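# Tilt the open bin into the shelf gap

## Task

Take the open bin from the table and slide it into the empty slot in the shelf's row of bins, open side facing outward like its neighbours, with its parts still inside. Because the board overhead sits low, tilting the bin may be needed. It counts only when the bin is fully inserted past the shelf's front lip and the neighbouring bins still hold their own parts.

## Robot and tools

Robot: two arms, left_arm (the robot's own left, on the +y side; this has nothing to do with image sides) and right_arm, each ending in a parallel gripper. The fingers point along the gripper's +z axis and close along its y axis. The reported end_effector_position sits between the finger pads, roughly 1 cm short of the tips.

Scene frame (metres): z = 0 is the table top, origin above the centre of the robot's foot, +x points forward over the table, +y to the robot's left, +z up. The table surface starts near x = +0.15 m and may be rotated relative to the robot. Printed positions and quaternions (end_effector_quat_wxyz) can be off by a few centimetres, more at long reach.

Command rows: every moving call uses rows of 14 numbers, each in [-1, 1], always covering both arms even if one stays put: dx, dy, dz, rx, ry, rz, opening for left_arm, then the same seven for right_arm. dx, dy, dz are an offset along the scene axes; rx, ry, rz form one rotation vector, applied about the Hand target's position. Scale: 1.0 equals 0.6 m or 180 degrees. These six are offsets from that arm's Hand target at the start of the call or action, not absolute poses and not chained row to row. A translation longer than 1.0 may be shortened along its direction. Sending six zeros for an arm re-commands its current Hand target. The opening number is absolute, not an offset: +1 fully open (0.094 m), -1 closed. A 0 there means half open, so to leave a gripper unchanged, resend its present command.

execute_actions(actions, cameras): actions is a list of actions; each action is a list of up to 15 rows, one per 1/30 s step; a short table repeats its final row until 15 steps pass. All rows in one action count from the pose at that action's start; the next action starts from the new Hand target, so repeating an offset moves further. An empty list just reports state and images. cameras selects cam_head_left and/or cam_head_right; omit or ["all"] for both, [] for none; an unknown name voids the call.

move(target, speed, blend, opening_speed, blocking, cameras): drives each gripper in a straight line toward the target row (or a list of up to 15 rows, each still an offset from the same starting Hand targets). speed is the top path speed in m/s (0.002 to 4.3, default 0.25; turning up to twice that in rad/s), one value or one per target. blend (m) rounds corners between listed targets. opening_speed (0.2 or more, per second on the -1..+1 scale) ramps finger motion. Paths ignore obstacles and the other arm, finish together, and are cut off after 10 s. Faster moves lag, overshoot and hit harder; targets placed beyond a contact press harder. Avoid paths near an arm's own base, which can flip its shoulder posture. The result adds a move: line: done (at rest within 10 mm and 2 degrees), off_target, moving, held (a check blocked a step or the clearance check stopped the path) or fault; limits=paced means the pose was clipped, limits=held that steps were withheld. done/off_target say nothing about contact. blocking=false returns after about 0.5 s while the move continues.

wait(seconds 0 to 10): lets time run with commands held. stop: brakes a running move. zoom_image(camera, region [x0,y0,x1,y1] in pixels, at most 504x504): a closer look at the latest image of cam_head_left or cam_head_right (both 672x504). finished_scene(scene): ends the scene permanently; call it only when the bin is in place and will stay there without the robot.

Controller behaviour: each step, orientation commands are limited to within 40 degrees of the current measured orientation. Hand target in a result is the last commanded pose after that clip; the gripper often rests short of it by a centimetre or more from friction and weight, which is not a sign of contact. Resend or add the missing offset. An arm blocked by an object keeps pressing until commanded back past its gripper.

Readings: grip_measured matches the opening scale; it reads slightly wide when empty and up to about 0.064 narrower than a hard part under full grip. The fingers press at full force (about 50 to 64 N per pad) once commanded roughly 0.05 below the touch reading. Release by commanding well above grip_measured. grip_effort_nm is gripper motor effort (negative closing), not pad force. Joint torques include arm weight, offsets and noise; torques 3 and 4 wrap at ±28 N m. Joint velocities marked within noise means the arm is still. Executed actions also list some step positions.

Avoid: dropping or knocking anything off the table, spilling parts from the bins, releasing parts while they move, fast impacts, hard pushes, and any arm-to-arm contact, including closing a gripper on the other one's fingers (the clearance check does not guard grippers against each other). Long holds, stretched arms or pushing at unreachable poses heat motors; MOTOR HOT appears at 85 °C and at 100 °C the arm drops and faults for 30 to 60 s or longer. Objects may occasionally get a small random shove.

Each tool is called as a command line: name --argument value for each argument, lists and objects as JSON in quotes; but a table of rows of numbers goes row by row, as --pt "numbers of a row", without its own name.

## Session

execute_actions --actions '[]'

Scene clock: 0.00 s.
left_arm: end_effector_position=(+0.7458, +0.1693, +0.3221) grip_measured=+1.000 grip_effort_nm=n/a end_effector_quat_wxyz=(+0.617, +0.446, +0.648, -0.011) | right_arm: end_effector_position=(+0.7347, -0.1766, +0.3764) grip_measured=+1.000 grip_effort_nm=n/a end_effector_quat_wxyz=(-0.347, +0.454, -0.804, -0.163)
Joint positions: left_arm=[1.369 1.139 0.727 1.431 0.714 1.092 0.094] | right_arm=[-1.208 0.564 0.725 0.117 -0.365 -1.233 0.094]
Joint velocities: within noise
Joint torques (N m): no reading
Motor temperatures (°C): left_arm=[29 27 26 27 29 29 26] | right_arm=[33 25 29 27 28 27 27]
Heat: left arm: hottest waist 29 °C; right arm: hottest waist 33 °C.
Hand target: left_arm +0.7457, +0.1695, +0.3254; +0.619, +0.446, +0.646, -0.009 | right_arm +0.7357, -0.1763, +0.3743; +0.347, -0.454, +0.804, +0.163
Tool commands: left_gripper/opening=+1.0 right_gripper/opening=+1.0

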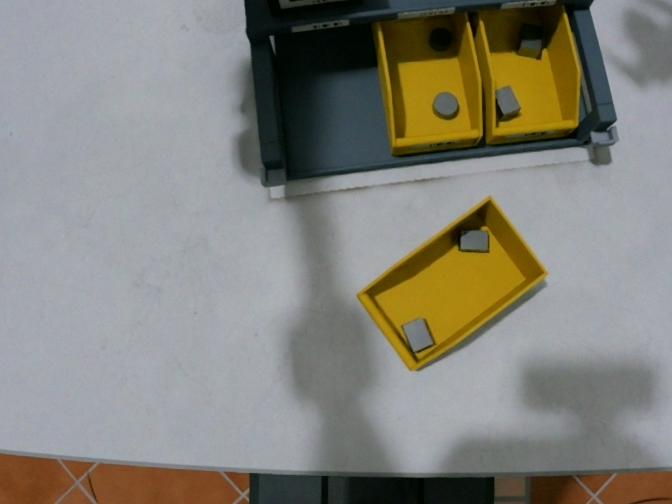

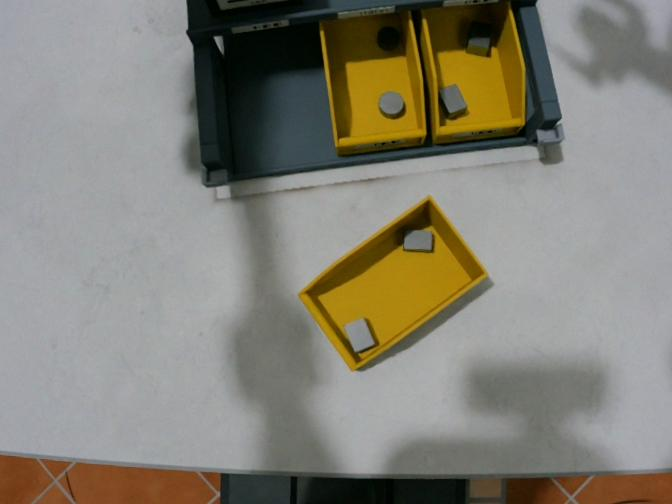

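zoom_image --camera "cam_head_left" --region '[230, 0, 640, 220]'

zoom_image --camera "cam_head_left" --region '[330, 180, 580, 390]'

zoom_image --camera "cam_head_right" --region '[170, 0, 580, 220]'

Scaled by 1.229.

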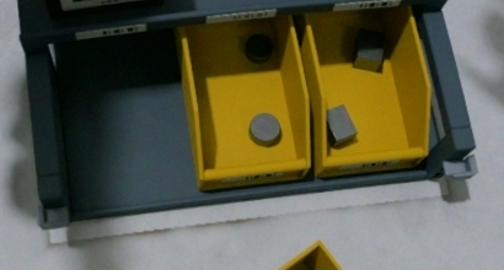

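Scaled by 2.016.

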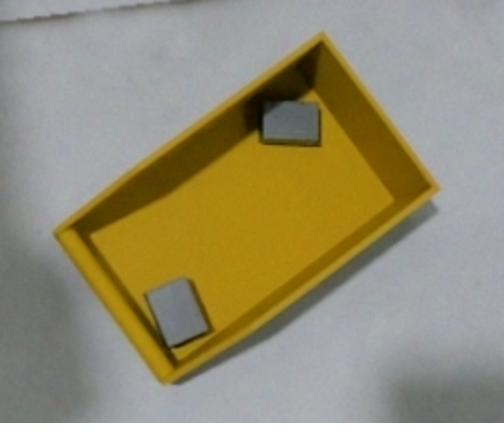

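Scaled by 1.229.

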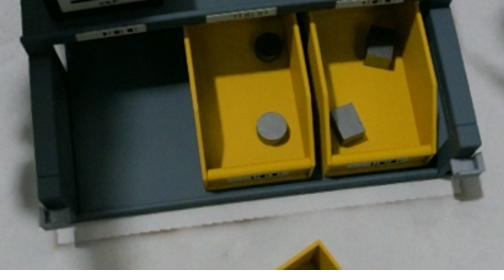

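move --pt "-0.2 0.2 0.04 0.12 0.17 0 1 0 0 0 0 0 0 1" --pt "-0.543 0.084 -0.209 0.249 0.345 -0.004 1 0 0 0 0 0 0 1" --speed 0.2 --blend 0.03

Scene clock: 18.20 s.
left_arm: end_effector_position=(+0.4123, +0.2231, +0.2007) grip_measured=+1.000 grip_effort_nm=-0.017 end_effector_quat_wxyz=(-0.009, +0.572, +0.820, -0.004) | right_arm: end_effector_position=(+0.7347, -0.1766, +0.3764) grip_measured=+1.000 grip_effort_nm=0.022 end_effector_quat_wxyz=(-0.347, +0.454, -0.804, -0.163)
Joint positions: left_arm=[1.355 1.292 0.409 0.833 -0.224 1.424 0.094] | right_arm=[-1.208 0.564 0.725 0.117 -0.365 -1.233 0.094]
Joint velocities: within noise
Joint torques (N m): left_arm=[-2.9 -10.7 -4.62 1.13 0.04 -0.05] | right_arm=[1.73 -11.75 2.14 0.7 -0.54 0.17]
Motor temperatures (°C): left_arm=[29 28 26 27 29 28 26] | right_arm=[33 26 29 27 28 26 27]
Heat: left arm: hottest waist 29 °C; right arm: hottest waist 33 °C.
Hand target: left_arm +0.4199, +0.2200, +0.2000; -0.001, +0.573, +0.819, -0.001 | right_arm +0.7357, -0.1763, +0.3743; +0.347, -0.454, +0.804, +0.163
Off the commanded pose: left_arm 0.008 m, 1 deg | right_arm 0.002 m, 0 deg.
move: done

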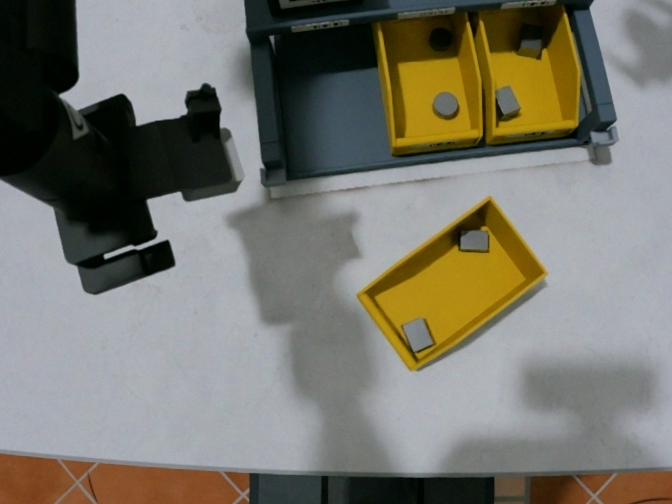

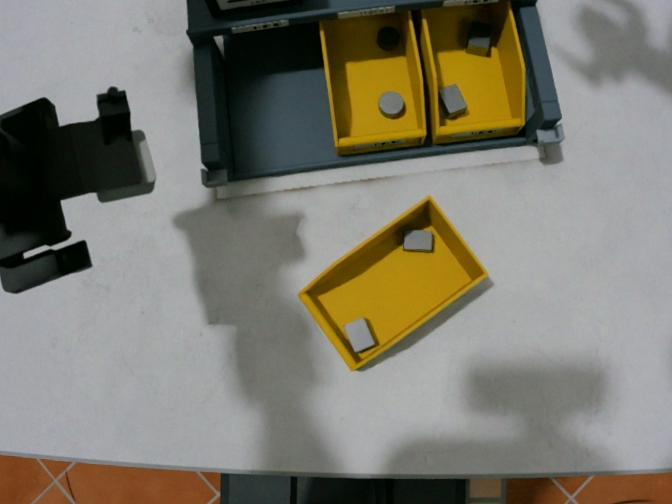

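move --target '[-0.15, -0.15, -0.25, -0.219, -0.039, -0.106, -1, 0,0,0,0,0,0,1]' --speed 0.2

Scene clock: 28.57 s.
left_arm: end_effector_position=(+0.3311, +0.1245, +0.0525) grip_measured=-0.973 grip_effort_nm=-1.048 end_effector_quat_wxyz=(+0.242, +0.659, +0.669, -0.243) | right_arm: end_effector_position=(+0.7347, -0.1766, +0.3764) grip_measured=+1.000 grip_effort_nm=0.022 end_effector_quat_wxyz=(-0.347, +0.454, -0.804, -0.163)
Joint positions: left_arm=[1.501 1.894 0.876 0.825 0.614 1.818 0.001] | right_arm=[-1.208 0.564 0.725 0.117 -0.365 -1.233 0.094]
Joint velocities: within noise
Joint torques (N m): left_arm=[-1.26 -6.3 -5.49 0.28 0.65 -0.02] | right_arm=[1.61 -11.99 2.09 0.69 -0.52 0.14]
Motor temperatures (°C): left_arm=[29 28 27 27 29 28 26] | right_arm=[33 26 29 27 28 26 27]
Heat: left arm: hottest waist 29 °C; right arm: hottest waist 33 °C.
Hand target: left_arm +0.3299, +0.1299, +0.0500; +0.241, +0.664, +0.665, -0.241 | right_arm +0.7357, -0.1763, +0.3743; +0.347, -0.454, +0.804, +0.163
Off the commanded pose: left_arm 0.006 m, 1 deg | right_arm 0.002 m, 0 deg.
move: done

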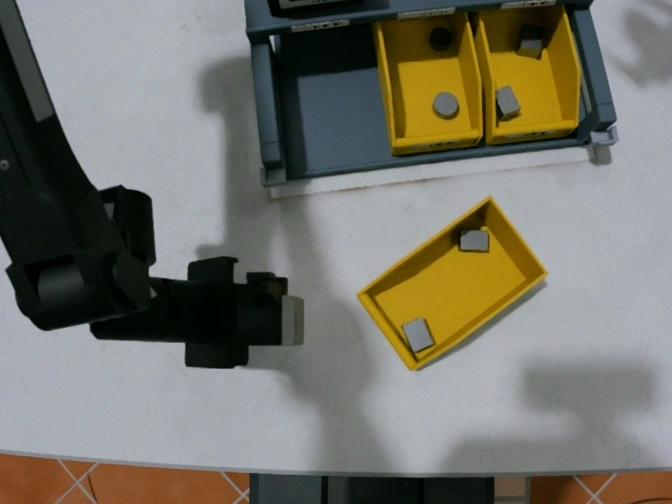

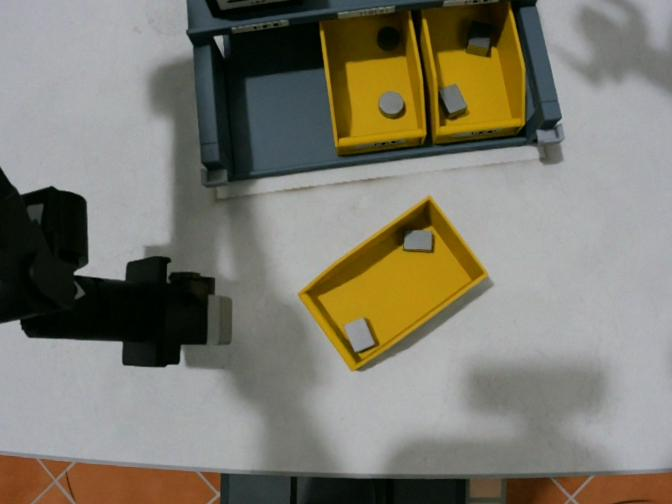

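zoom_image --camera "cam_head_left" --region '[170, 230, 340, 390]'

zoom_image --camera "cam_head_right" --region '[110, 230, 280, 390]'

Scaled by 2.965.

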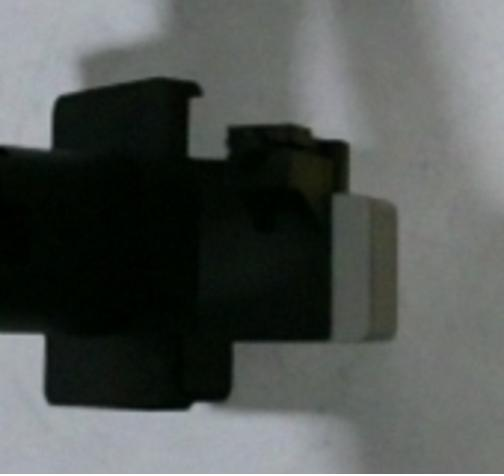

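Scaled by 2.965.

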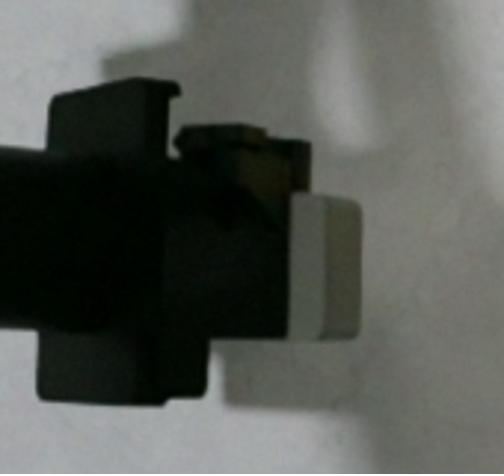

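move --target '[0,0,0,0,0,0, 1, 0,0,0,0,0,0,1]'

zoom_image --camera "cam_head_left" --region '[170, 230, 340, 390]'

Scene clock: 33.83 s.
left_arm: end_effector_position=(+0.3309, +0.1244, +0.0526) grip_measured=+0.998 grip_effort_nm=0.085 end_effector_quat_wxyz=(+0.242, +0.660, +0.669, -0.243) | right_arm: end_effector_position=(+0.7347, -0.1766, +0.3764) grip_measured=+1.000 grip_effort_nm=0.027 end_effector_quat_wxyz=(-0.347, +0.454, -0.804, -0.163)
Joint positions: left_arm=[1.501 1.894 0.876 0.824 0.614 1.819 0.094] | right_arm=[-1.208 0.564 0.725 0.117 -0.365 -1.233 0.094]
Joint velocities: within noise
Joint torques (N m): left_arm=[-1.2 -6.42 -5.57 0.2 0.69 0.01] | right_arm=[1.73 -12.45 2.11 0.64 -0.54 0.14]
Motor temperatures (°C): left_arm=[29 28 27 27 29 28 26] | right_arm=[33 27 29 27 28 26 27]
Heat: left arm: hottest waist 29 °C; right arm: hottest waist 33 °C.
Hand target: left_arm +0.3299, +0.1299, +0.0500; +0.241, +0.664, +0.666, -0.241 | right_arm +0.7357, -0.1763, +0.3743; +0.347, -0.454, +0.804, +0.163
Off the commanded pose: left_arm 0.006 m, 1 deg | right_arm 0.002 m, 0 deg.
move: done

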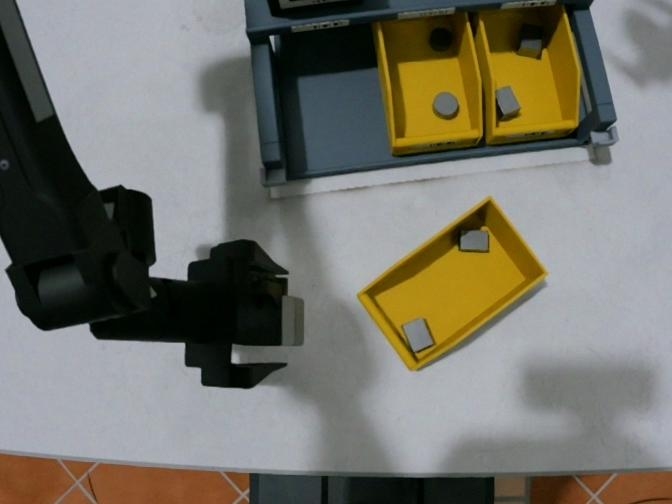

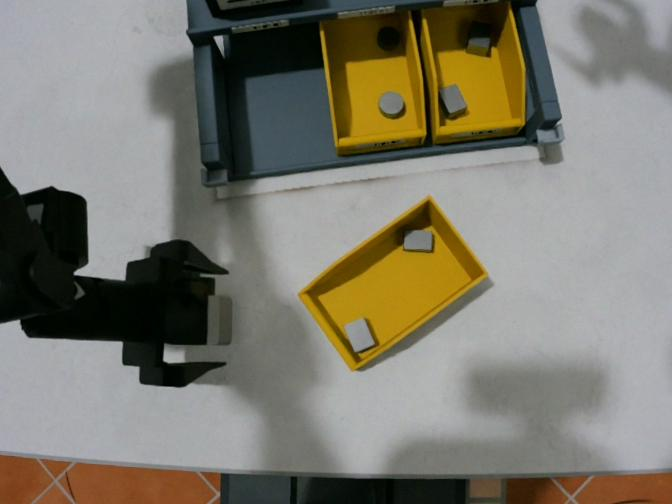

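Scaled by 2.965.

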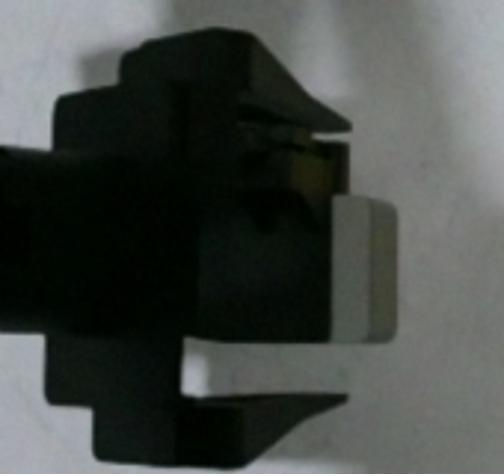

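zoom_image --camera "cam_head_left" --region '[470, 180, 570, 290]'

zoom_image --camera "cam_head_right" --region '[410, 180, 510, 290]'

zoom_image --camera "cam_head_left" --region '[350, 280, 450, 390]'

zoom_image --camera "cam_head_right" --region '[290, 280, 390, 390]'

Scaled by 4.582.

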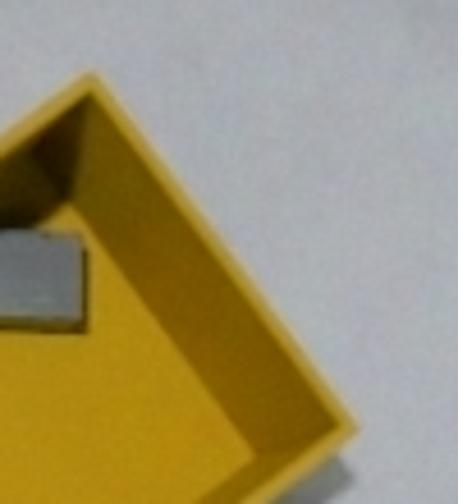

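Scaled by 4.582.

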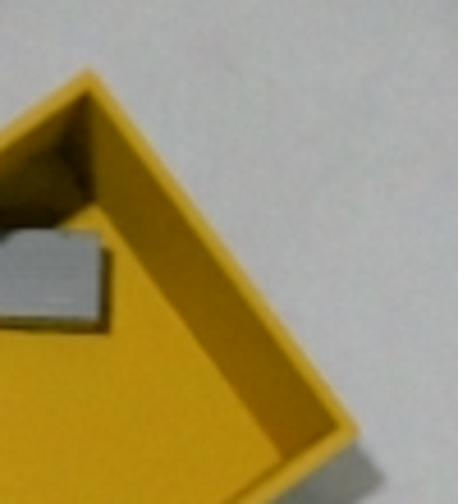

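Scaled by 4.582.

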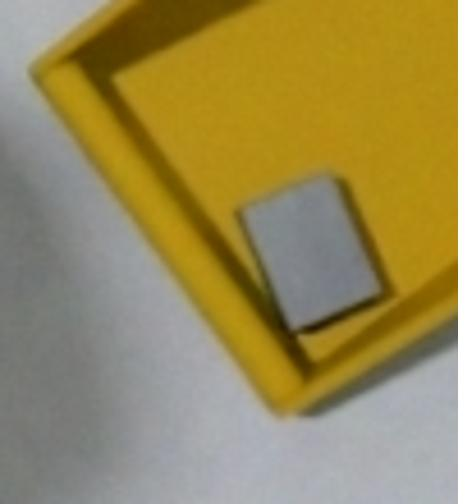

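Scaled by 4.582.

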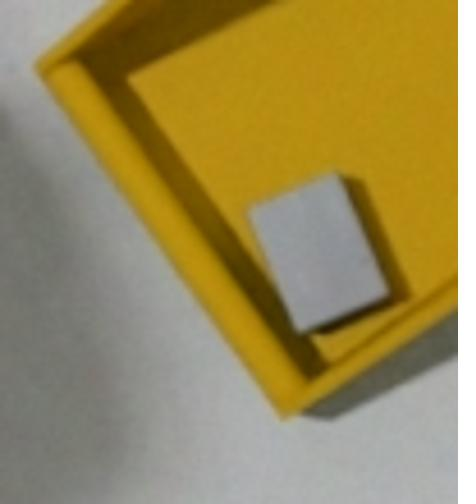

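zoom_image --camera "cam_head_left" --region '[240, 0, 400, 210]'

zoom_image --camera "cam_head_left" --region '[370, 0, 500, 180]'

zoom_image --camera "cam_head_left" --region '[470, 0, 630, 180]'

zoom_image --camera "cam_head_right" --region '[180, 0, 340, 210]'

Scaled by 2.400.

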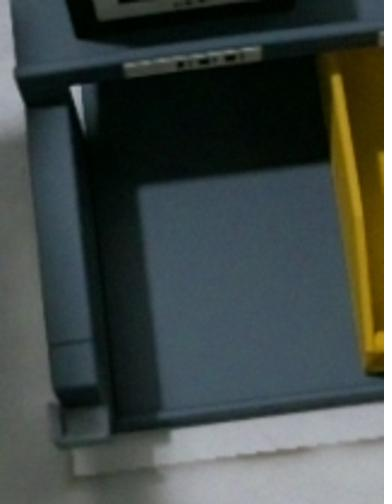

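Scaled by 2.800.

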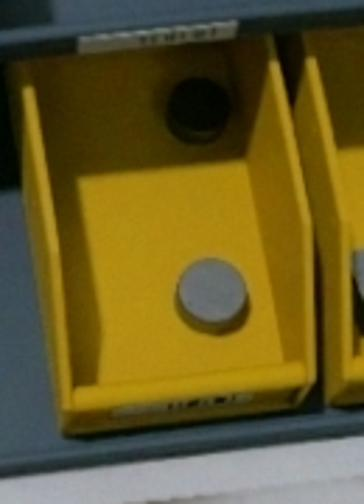

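Scaled by 2.800.

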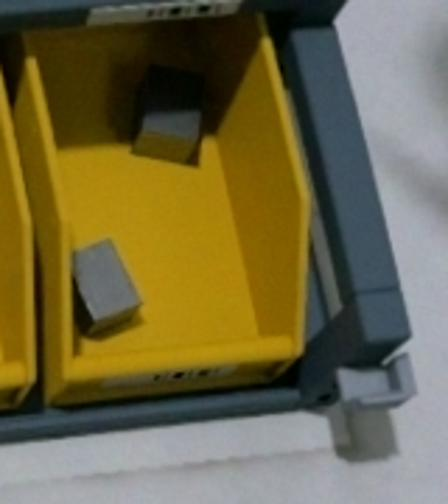

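Scaled by 2.400.

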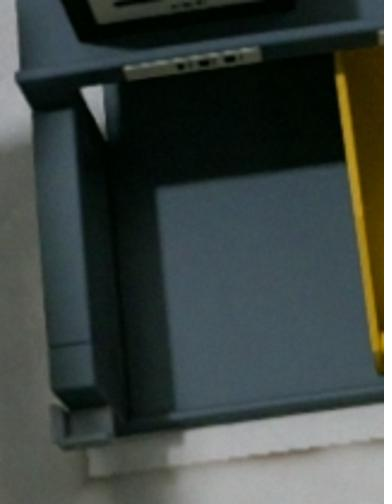

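move --pt "0 0 0.217 0 0 0 1 0 0 0 0 0 0 1" --pt "0 0 0.217 0.176 0.3657 0.6347 1 0 0 0 0 0 0 1" --speed 0.25 --blend 0.05

Scene clock: 75.73 s.
left_arm: end_effector_position=(+0.3235, +0.1356, +0.1787) grip_measured=+0.998 grip_effort_nm=0.085 end_effector_quat_wxyz=(+0.166, +0.318, -0.932, +0.053) | right_arm: end_effector_position=(+0.7347, -0.1766, +0.3764) grip_measured=+1.000 grip_effort_nm=0.022 end_effector_quat_wxyz=(-0.347, +0.454, -0.804, -0.163)
Joint positions: left_arm=[1.256 1.53 0.498 0.681 -0.155 -0.527 0.094] | right_arm=[-1.208 0.564 0.725 0.117 -0.365 -1.233 0.094]
Joint velocities: within noise
Joint torques (N m): left_arm=[-4.42 -9.17 -5.68 0.01 0.01 -0.34] | right_arm=[1.67 -11.75 2 0.61 -0.54 0.14]
Motor temperatures (°C): left_arm=[29 28 28 27 28 28 26] | right_arm=[33 27 28 27 28 26 26]
Heat: left arm: hottest waist 29 °C; right arm: hottest waist 33 °C.
Hand target: left_arm +0.3300, +0.1298, +0.1802; -0.164, -0.324, +0.930, -0.058 | right_arm +0.7357, -0.1763, +0.3743; +0.347, -0.454, +0.804, +0.163
Off the commanded pose: left_arm 0.009 m, 1 deg | right_arm 0.002 m, 0 deg.
move: done

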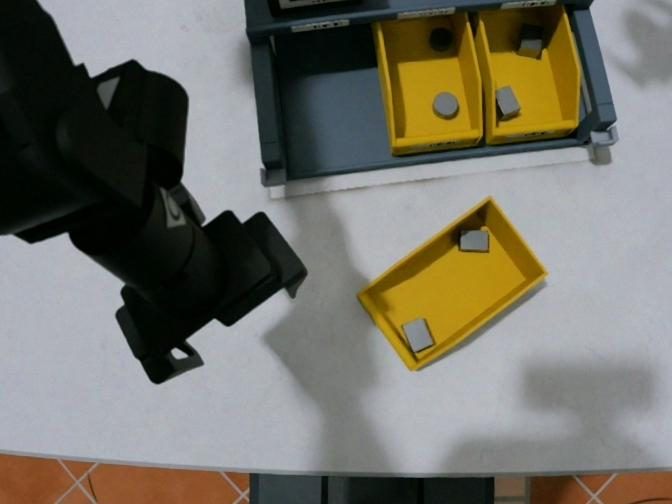

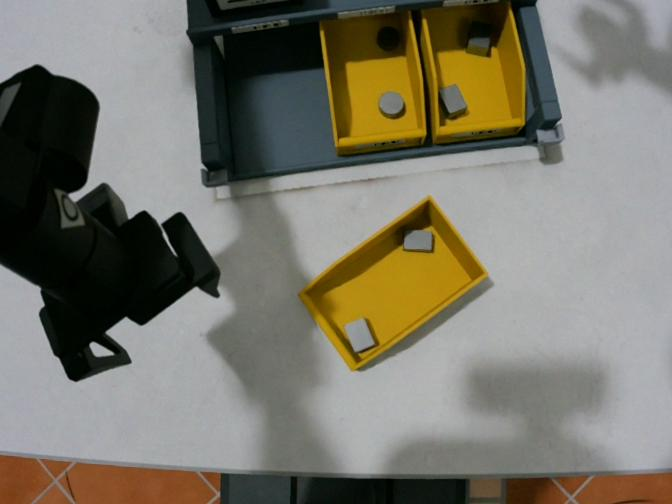

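zoom_image --camera "cam_head_left" --region '[100, 190, 320, 400]'

zoom_image --camera "cam_head_right" --region '[30, 190, 250, 400]'

Scaled by 2.291.

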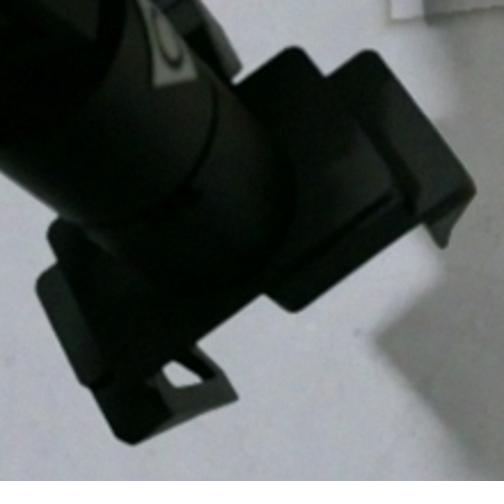

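Scaled by 2.291.

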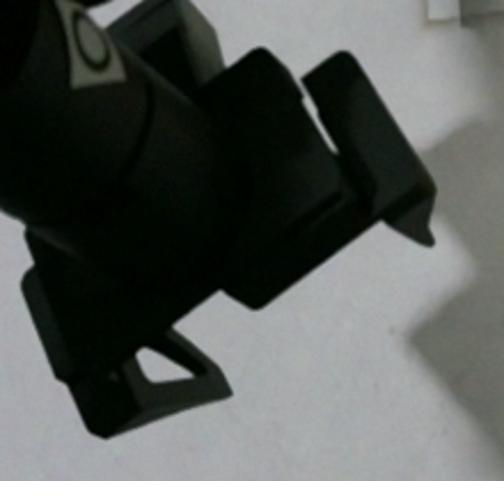

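move --target '[0.1167,0.0337,-0.2,-0.0772,0.0378,0.2847, 0.2, 0,0,0,0,0,0,1]' --speed 0.2

zoom_image --camera "cam_head_left" --region '[120, 150, 320, 350]'

zoom_image --camera "cam_head_right" --region '[60, 150, 260, 350]'

Scene clock: 96.23 s.
left_arm: end_effector_position=(+0.4009, +0.1455, +0.0631) grip_measured=+0.202 grip_effort_nm=-0.120 end_effector_quat_wxyz=(+0.214, +0.669, -0.678, +0.215) | right_arm: end_effector_position=(+0.7347, -0.1766, +0.3764) grip_measured=+1.000 grip_effort_nm=0.022 end_effector_quat_wxyz=(-0.347, +0.454, -0.804, -0.163)
Joint positions: left_arm=[1.486 1.693 0.851 0.668 0.516 -1.31 0.056] | right_arm=[-1.208 0.564 0.725 0.117 -0.365 -1.233 0.094]
Joint velocities: within noise
Joint torques (N m): left_arm=[-1.44 -8.82 -4.93 0.73 0.52 -0.24] | right_arm=[1.85 -11.63 2.03 0.7 -0.57 0.16]
Motor temperatures (°C): left_arm=[29 28 28 27 28 28 26] | right_arm=[33 27 28 27 28 26 26]
Heat: left arm: hottest waist 29 °C; right arm: hottest waist 33 °C.
Hand target: left_arm +0.4001, +0.1501, +0.0602; +0.212, +0.675, -0.674, +0.213 | right_arm +0.7357, -0.1763, +0.3743; +0.347, -0.454, +0.804, +0.163
Off the commanded pose: left_arm 0.006 m, 1 deg | right_arm 0.002 m, 0 deg.
move: done

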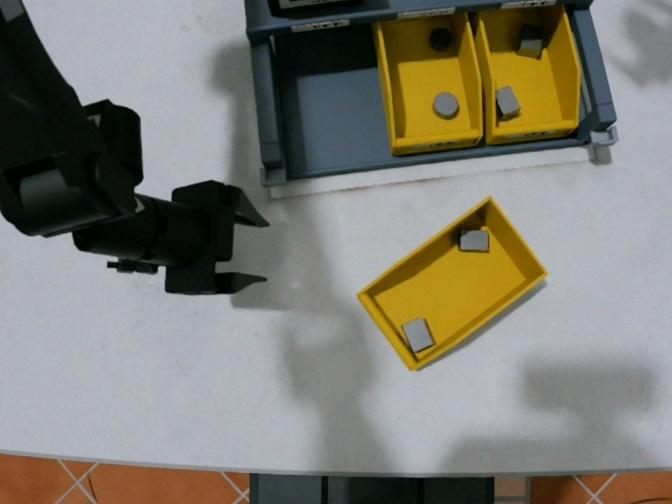

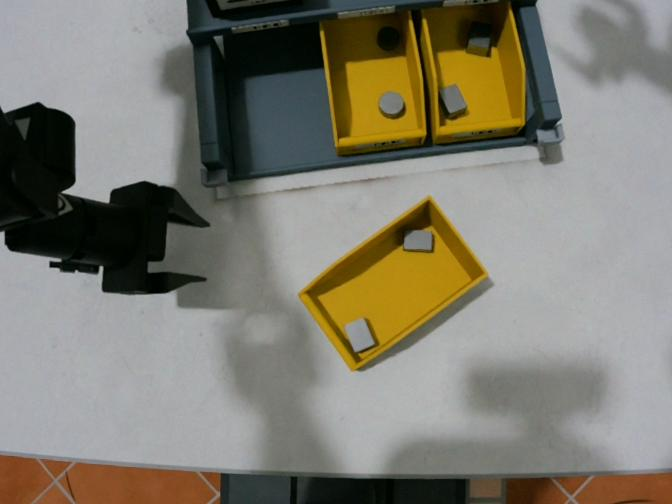

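Scaled by 2.520.

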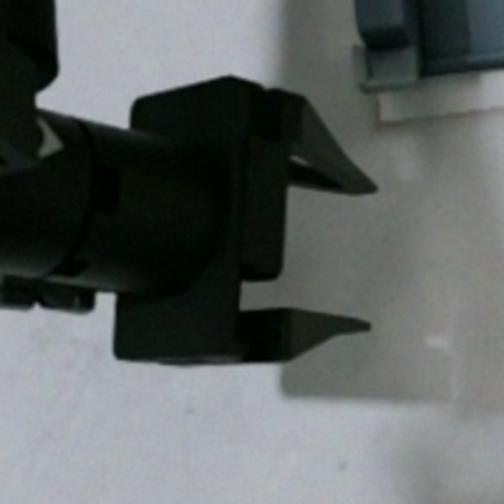

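Scaled by 2.520.

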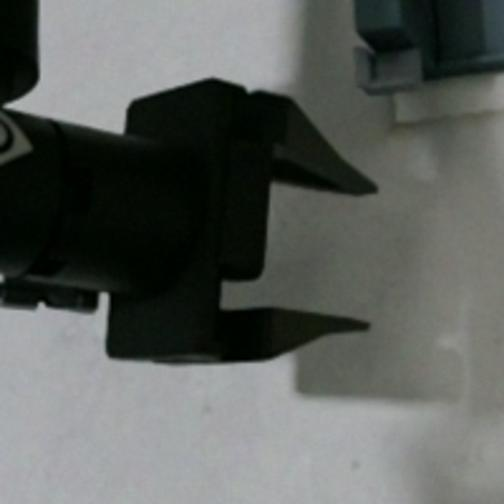

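move --pt "-0.06 -0.1 0.1 0 0 -0.15 0.2 0 0 0 0 0 0 1" --pt "-0.1235 -0.2297 0.06 0 0 -0.3017 0.2 0 0 0 0 0 0 1" --speed 0.2 --blend 0.03

zoom_image --camera "cam_head_left" --region '[270, 210, 450, 390]'

zoom_image --camera "cam_head_right" --region '[210, 210, 390, 390]'

Scene clock: 119.43 s.
left_arm: end_effector_position=(+0.3250, +0.0193, +0.0945) grip_measured=+0.202 grip_effort_nm=-0.115 end_effector_quat_wxyz=(+0.284, +0.303, -0.906, +0.086) | right_arm: end_effector_position=(+0.7347, -0.1766, +0.3764) grip_measured=+1.000 grip_effort_nm=0.022 end_effector_quat_wxyz=(-0.347, +0.454, -0.804, -0.163)
Joint positions: left_arm=[1.124 1.748 0.915 0.25 -0.15 -0.611 0.056] | right_arm=[-1.208 0.564 0.725 0.117 -0.365 -1.233 0.094]
Joint velocities: within noise
Joint torques (N m): left_arm=[-8.29 -7.41 -4.42 -0.34 0.11 0.05] | right_arm=[2.02 -11.93 2.07 0.79 -0.51 0.14]
Motor temperatures (°C): left_arm=[29 28 28 27 28 28 25] | right_arm=[33 28 28 27 28 26 26]
Heat: left arm: hottest waist 29 °C; right arm: hottest waist 33 °C.
Hand target: left_arm +0.3260, +0.0122, +0.0961; -0.286, -0.293, +0.908, -0.092 | right_arm +0.7357, -0.1763, +0.3743; +0.347, -0.454, +0.804, +0.163
Off the commanded pose: left_arm 0.007 m, 1 deg | right_arm 0.002 m, 0 deg.
move: done

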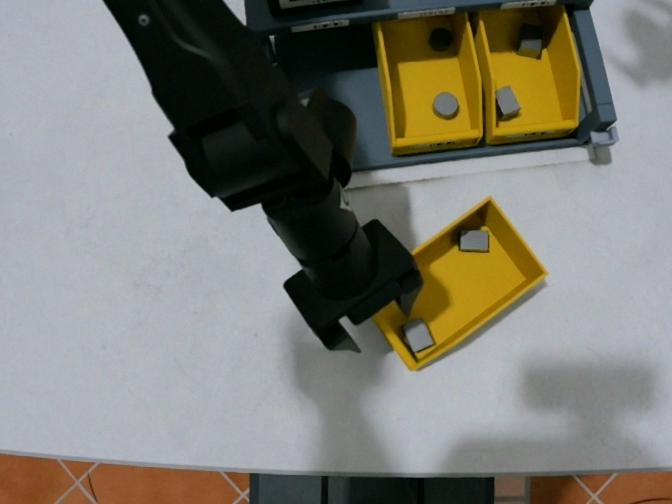

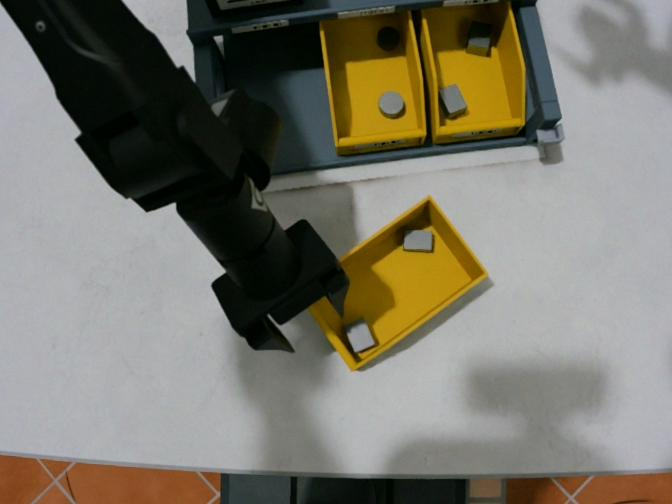

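Scaled by 2.800.

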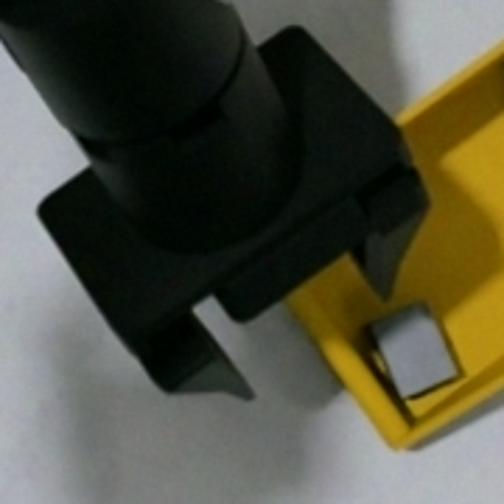

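Scaled by 2.800.

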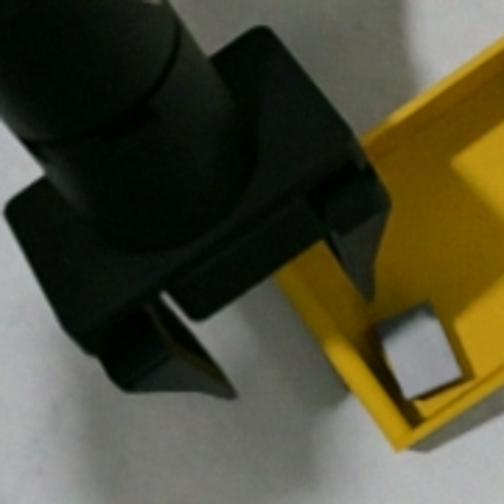

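move --target '[0.0117,-0.0103,-0.0575,0,0,0, -0.2, 0,0,0,0,0,0,1]' --speed 0.1

zoom_image --camera "cam_head_left" --region '[270, 210, 450, 390]'

zoom_image --camera "cam_head_right" --region '[210, 210, 390, 390]'

Scene clock: 126.00 s.
left_arm: end_effector_position=(+0.3367, +0.0047, +0.0630) grip_measured=-0.198 grip_effort_nm=-0.115 end_effector_quat_wxyz=(+0.281, +0.300, -0.907, +0.092) | right_arm: end_effector_position=(+0.7347, -0.1766, +0.3764) grip_measured=+1.000 grip_effort_nm=0.022 end_effector_quat_wxyz=(-0.347, +0.454, -0.804, -0.163)
Joint positions: left_arm=[1.124 1.804 1.025 0.202 -0.142 -0.601 0.038] | right_arm=[-1.208 0.564 0.725 0.117 -0.365 -1.233 0.094]
Joint velocities: within noise
Joint torques (N m): left_arm=[-7.12 -7 -4.55 -0.57 0.36 0.04] | right_arm=[1.49 -11.99 2.1 0.7 -0.54 0.16]
Motor temperatures (°C): left_arm=[29 28 28 27 27 28 25] | right_arm=[33 28 28 27 28 26 26]
Heat: left arm: hottest waist 29 °C; right arm: hottest waist 33 °C.
Hand target: left_arm +0.3329, +0.0061, +0.0617; -0.286, -0.293, +0.908, -0.092 | right_arm +0.7357, -0.1763, +0.3743; +0.347, -0.454, +0.804, +0.163
Off the commanded pose: left_arm 0.004 m, 1 deg | right_arm 0.002 m, 0 deg.
move: done

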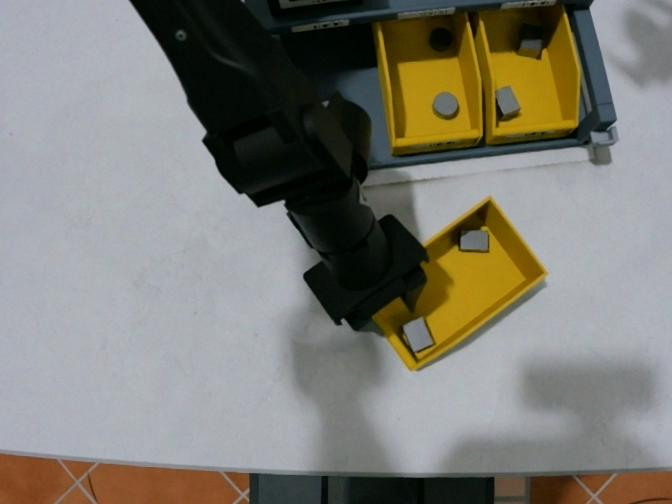

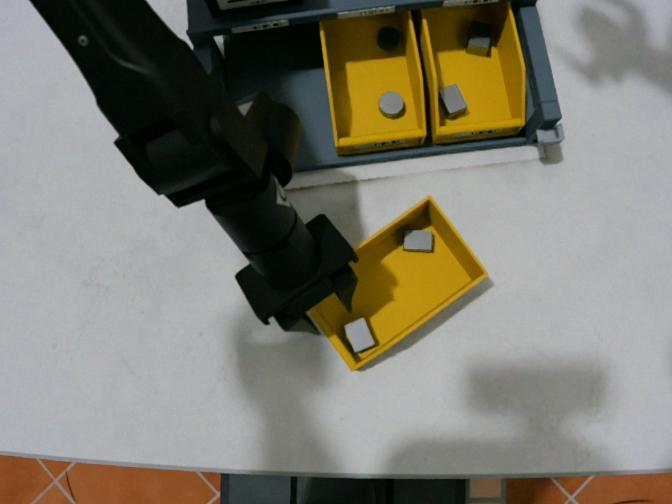

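Scaled by 2.800.

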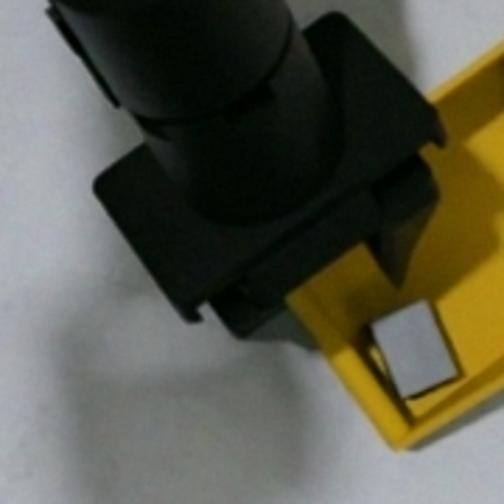

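Scaled by 2.800.

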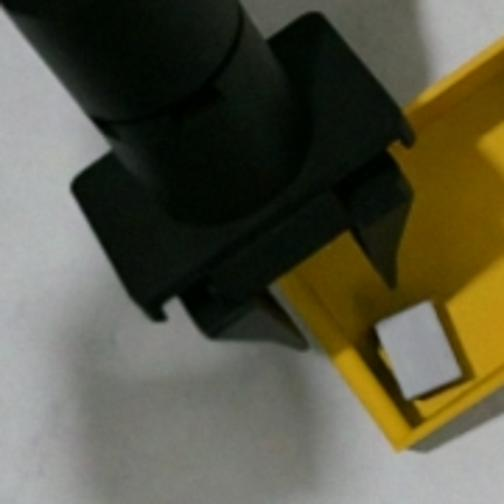

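move --target '[-0.009,0.0173,-0.0078,0,0,0, -0.2, 0,0,0,0,0,0,1]' --speed 0.1

zoom_image --camera "cam_head_left" --region '[300, 240, 450, 390]'

zoom_image --camera "cam_head_right" --region '[240, 240, 390, 390]'

Scene clock: 131.17 s.
left_arm: end_effector_position=(+0.3320, +0.0130, +0.0591) grip_measured=-0.198 grip_effort_nm=-0.120 end_effector_quat_wxyz=(+0.285, +0.299, -0.906, +0.093) | right_arm: end_effector_position=(+0.7347, -0.1766, +0.3764) grip_measured=+1.000 grip_effort_nm=0.022 end_effector_quat_wxyz=(-0.347, +0.454, -0.804, -0.163)
Joint positions: left_arm=[1.144 1.808 1.025 0.201 -0.123 -0.588 0.038] | right_arm=[-1.208 0.564 0.725 0.117 -0.365 -1.233 0.094]
Joint velocities: within noise
Joint torques (N m): left_arm=[-7.06 -6.77 -4.98 -0.1 0.32 0.01] | right_arm=[1.85 -11.87 1.99 0.76 -0.54 0.16]
Motor temperatures (°C): left_arm=[29 28 28 27 27 28 25] | right_arm=[33 28 28 27 28 26 26]
Heat: left arm: hottest waist 29 °C; right arm: hottest waist 33 °C.
Hand target: left_arm +0.3274, +0.0166, +0.0570; -0.286, -0.293, +0.908, -0.092 | right_arm +0.7357, -0.1763, +0.3743; +0.347, -0.454, +0.804, +0.163
Off the commanded pose: left_arm 0.006 m, 1 deg | right_arm 0.002 m, 0 deg.
move: done

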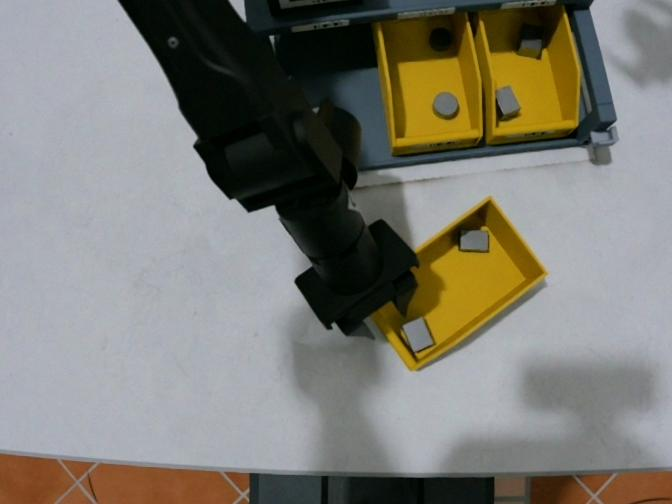

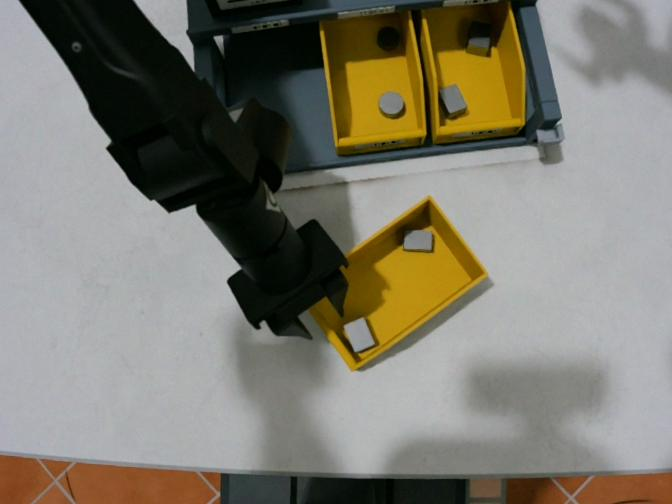

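Scaled by 3.360.

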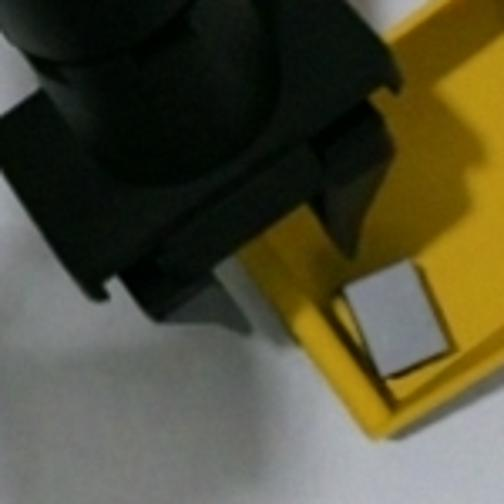

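Scaled by 3.360.

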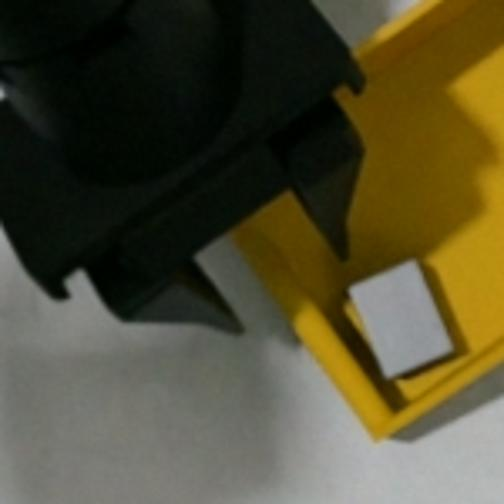

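move --target '[0,0,-0.0475,0,0,0, -0.2, 0,0,0,0,0,0,1]' --speed 0.06

zoom_image --camera "cam_head_left" --region '[300, 240, 450, 390]'

zoom_image --camera "cam_head_right" --region '[240, 240, 390, 390]'

Scene clock: 135.20 s.
left_arm: end_effector_position=(+0.3216, +0.0116, +0.0352) grip_measured=-0.198 grip_effort_nm=-0.110 end_effector_quat_wxyz=(+0.292, +0.295, -0.905, +0.092) | right_arm: end_effector_position=(+0.7347, -0.1766, +0.3764) grip_measured=+1.000 grip_effort_nm=0.022 end_effector_quat_wxyz=(-0.347, +0.454, -0.804, -0.163)
Joint positions: left_arm=[1.164 1.869 1.093 0.179 -0.105 -0.574 0.038] | right_arm=[-1.208 0.564 0.725 0.117 -0.365 -1.233 0.094]
Joint velocities: within noise
Joint torques (N m): left_arm=[-6.53 -7.24 -3.92 -0.14 0.35 0.05] | right_arm=[1.96 -12.04 1.98 0.68 -0.51 0.17]
Motor temperatures (°C): left_arm=[29 28 28 27 27 28 25] | right_arm=[33 28 28 27 28 26 26]
Heat: left arm: hottest waist 29 °C; right arm: hottest waist 33 °C.
Hand target: left_arm +0.3276, +0.0166, +0.0284; -0.286, -0.293, +0.908, -0.092 | right_arm +0.7357, -0.1763, +0.3743; +0.347, -0.454, +0.804, +0.163
Off the commanded pose: left_arm 0.010 m, 1 deg | right_arm 0.002 m, 0 deg.
move: done

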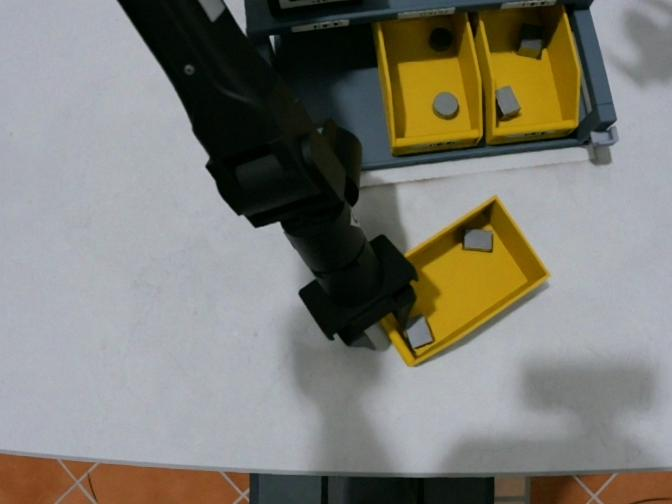

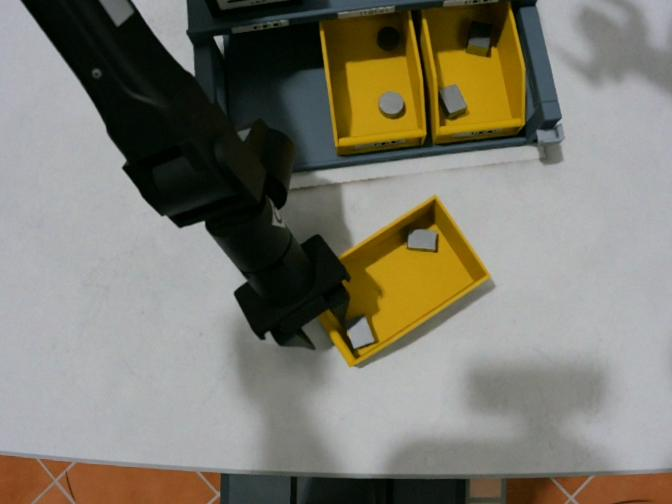

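Scaled by 3.360.

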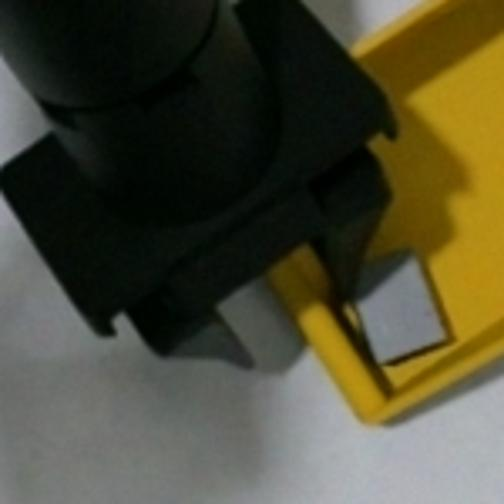

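Scaled by 3.360.

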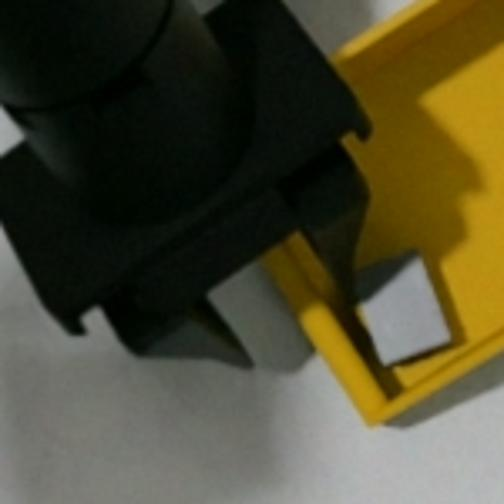

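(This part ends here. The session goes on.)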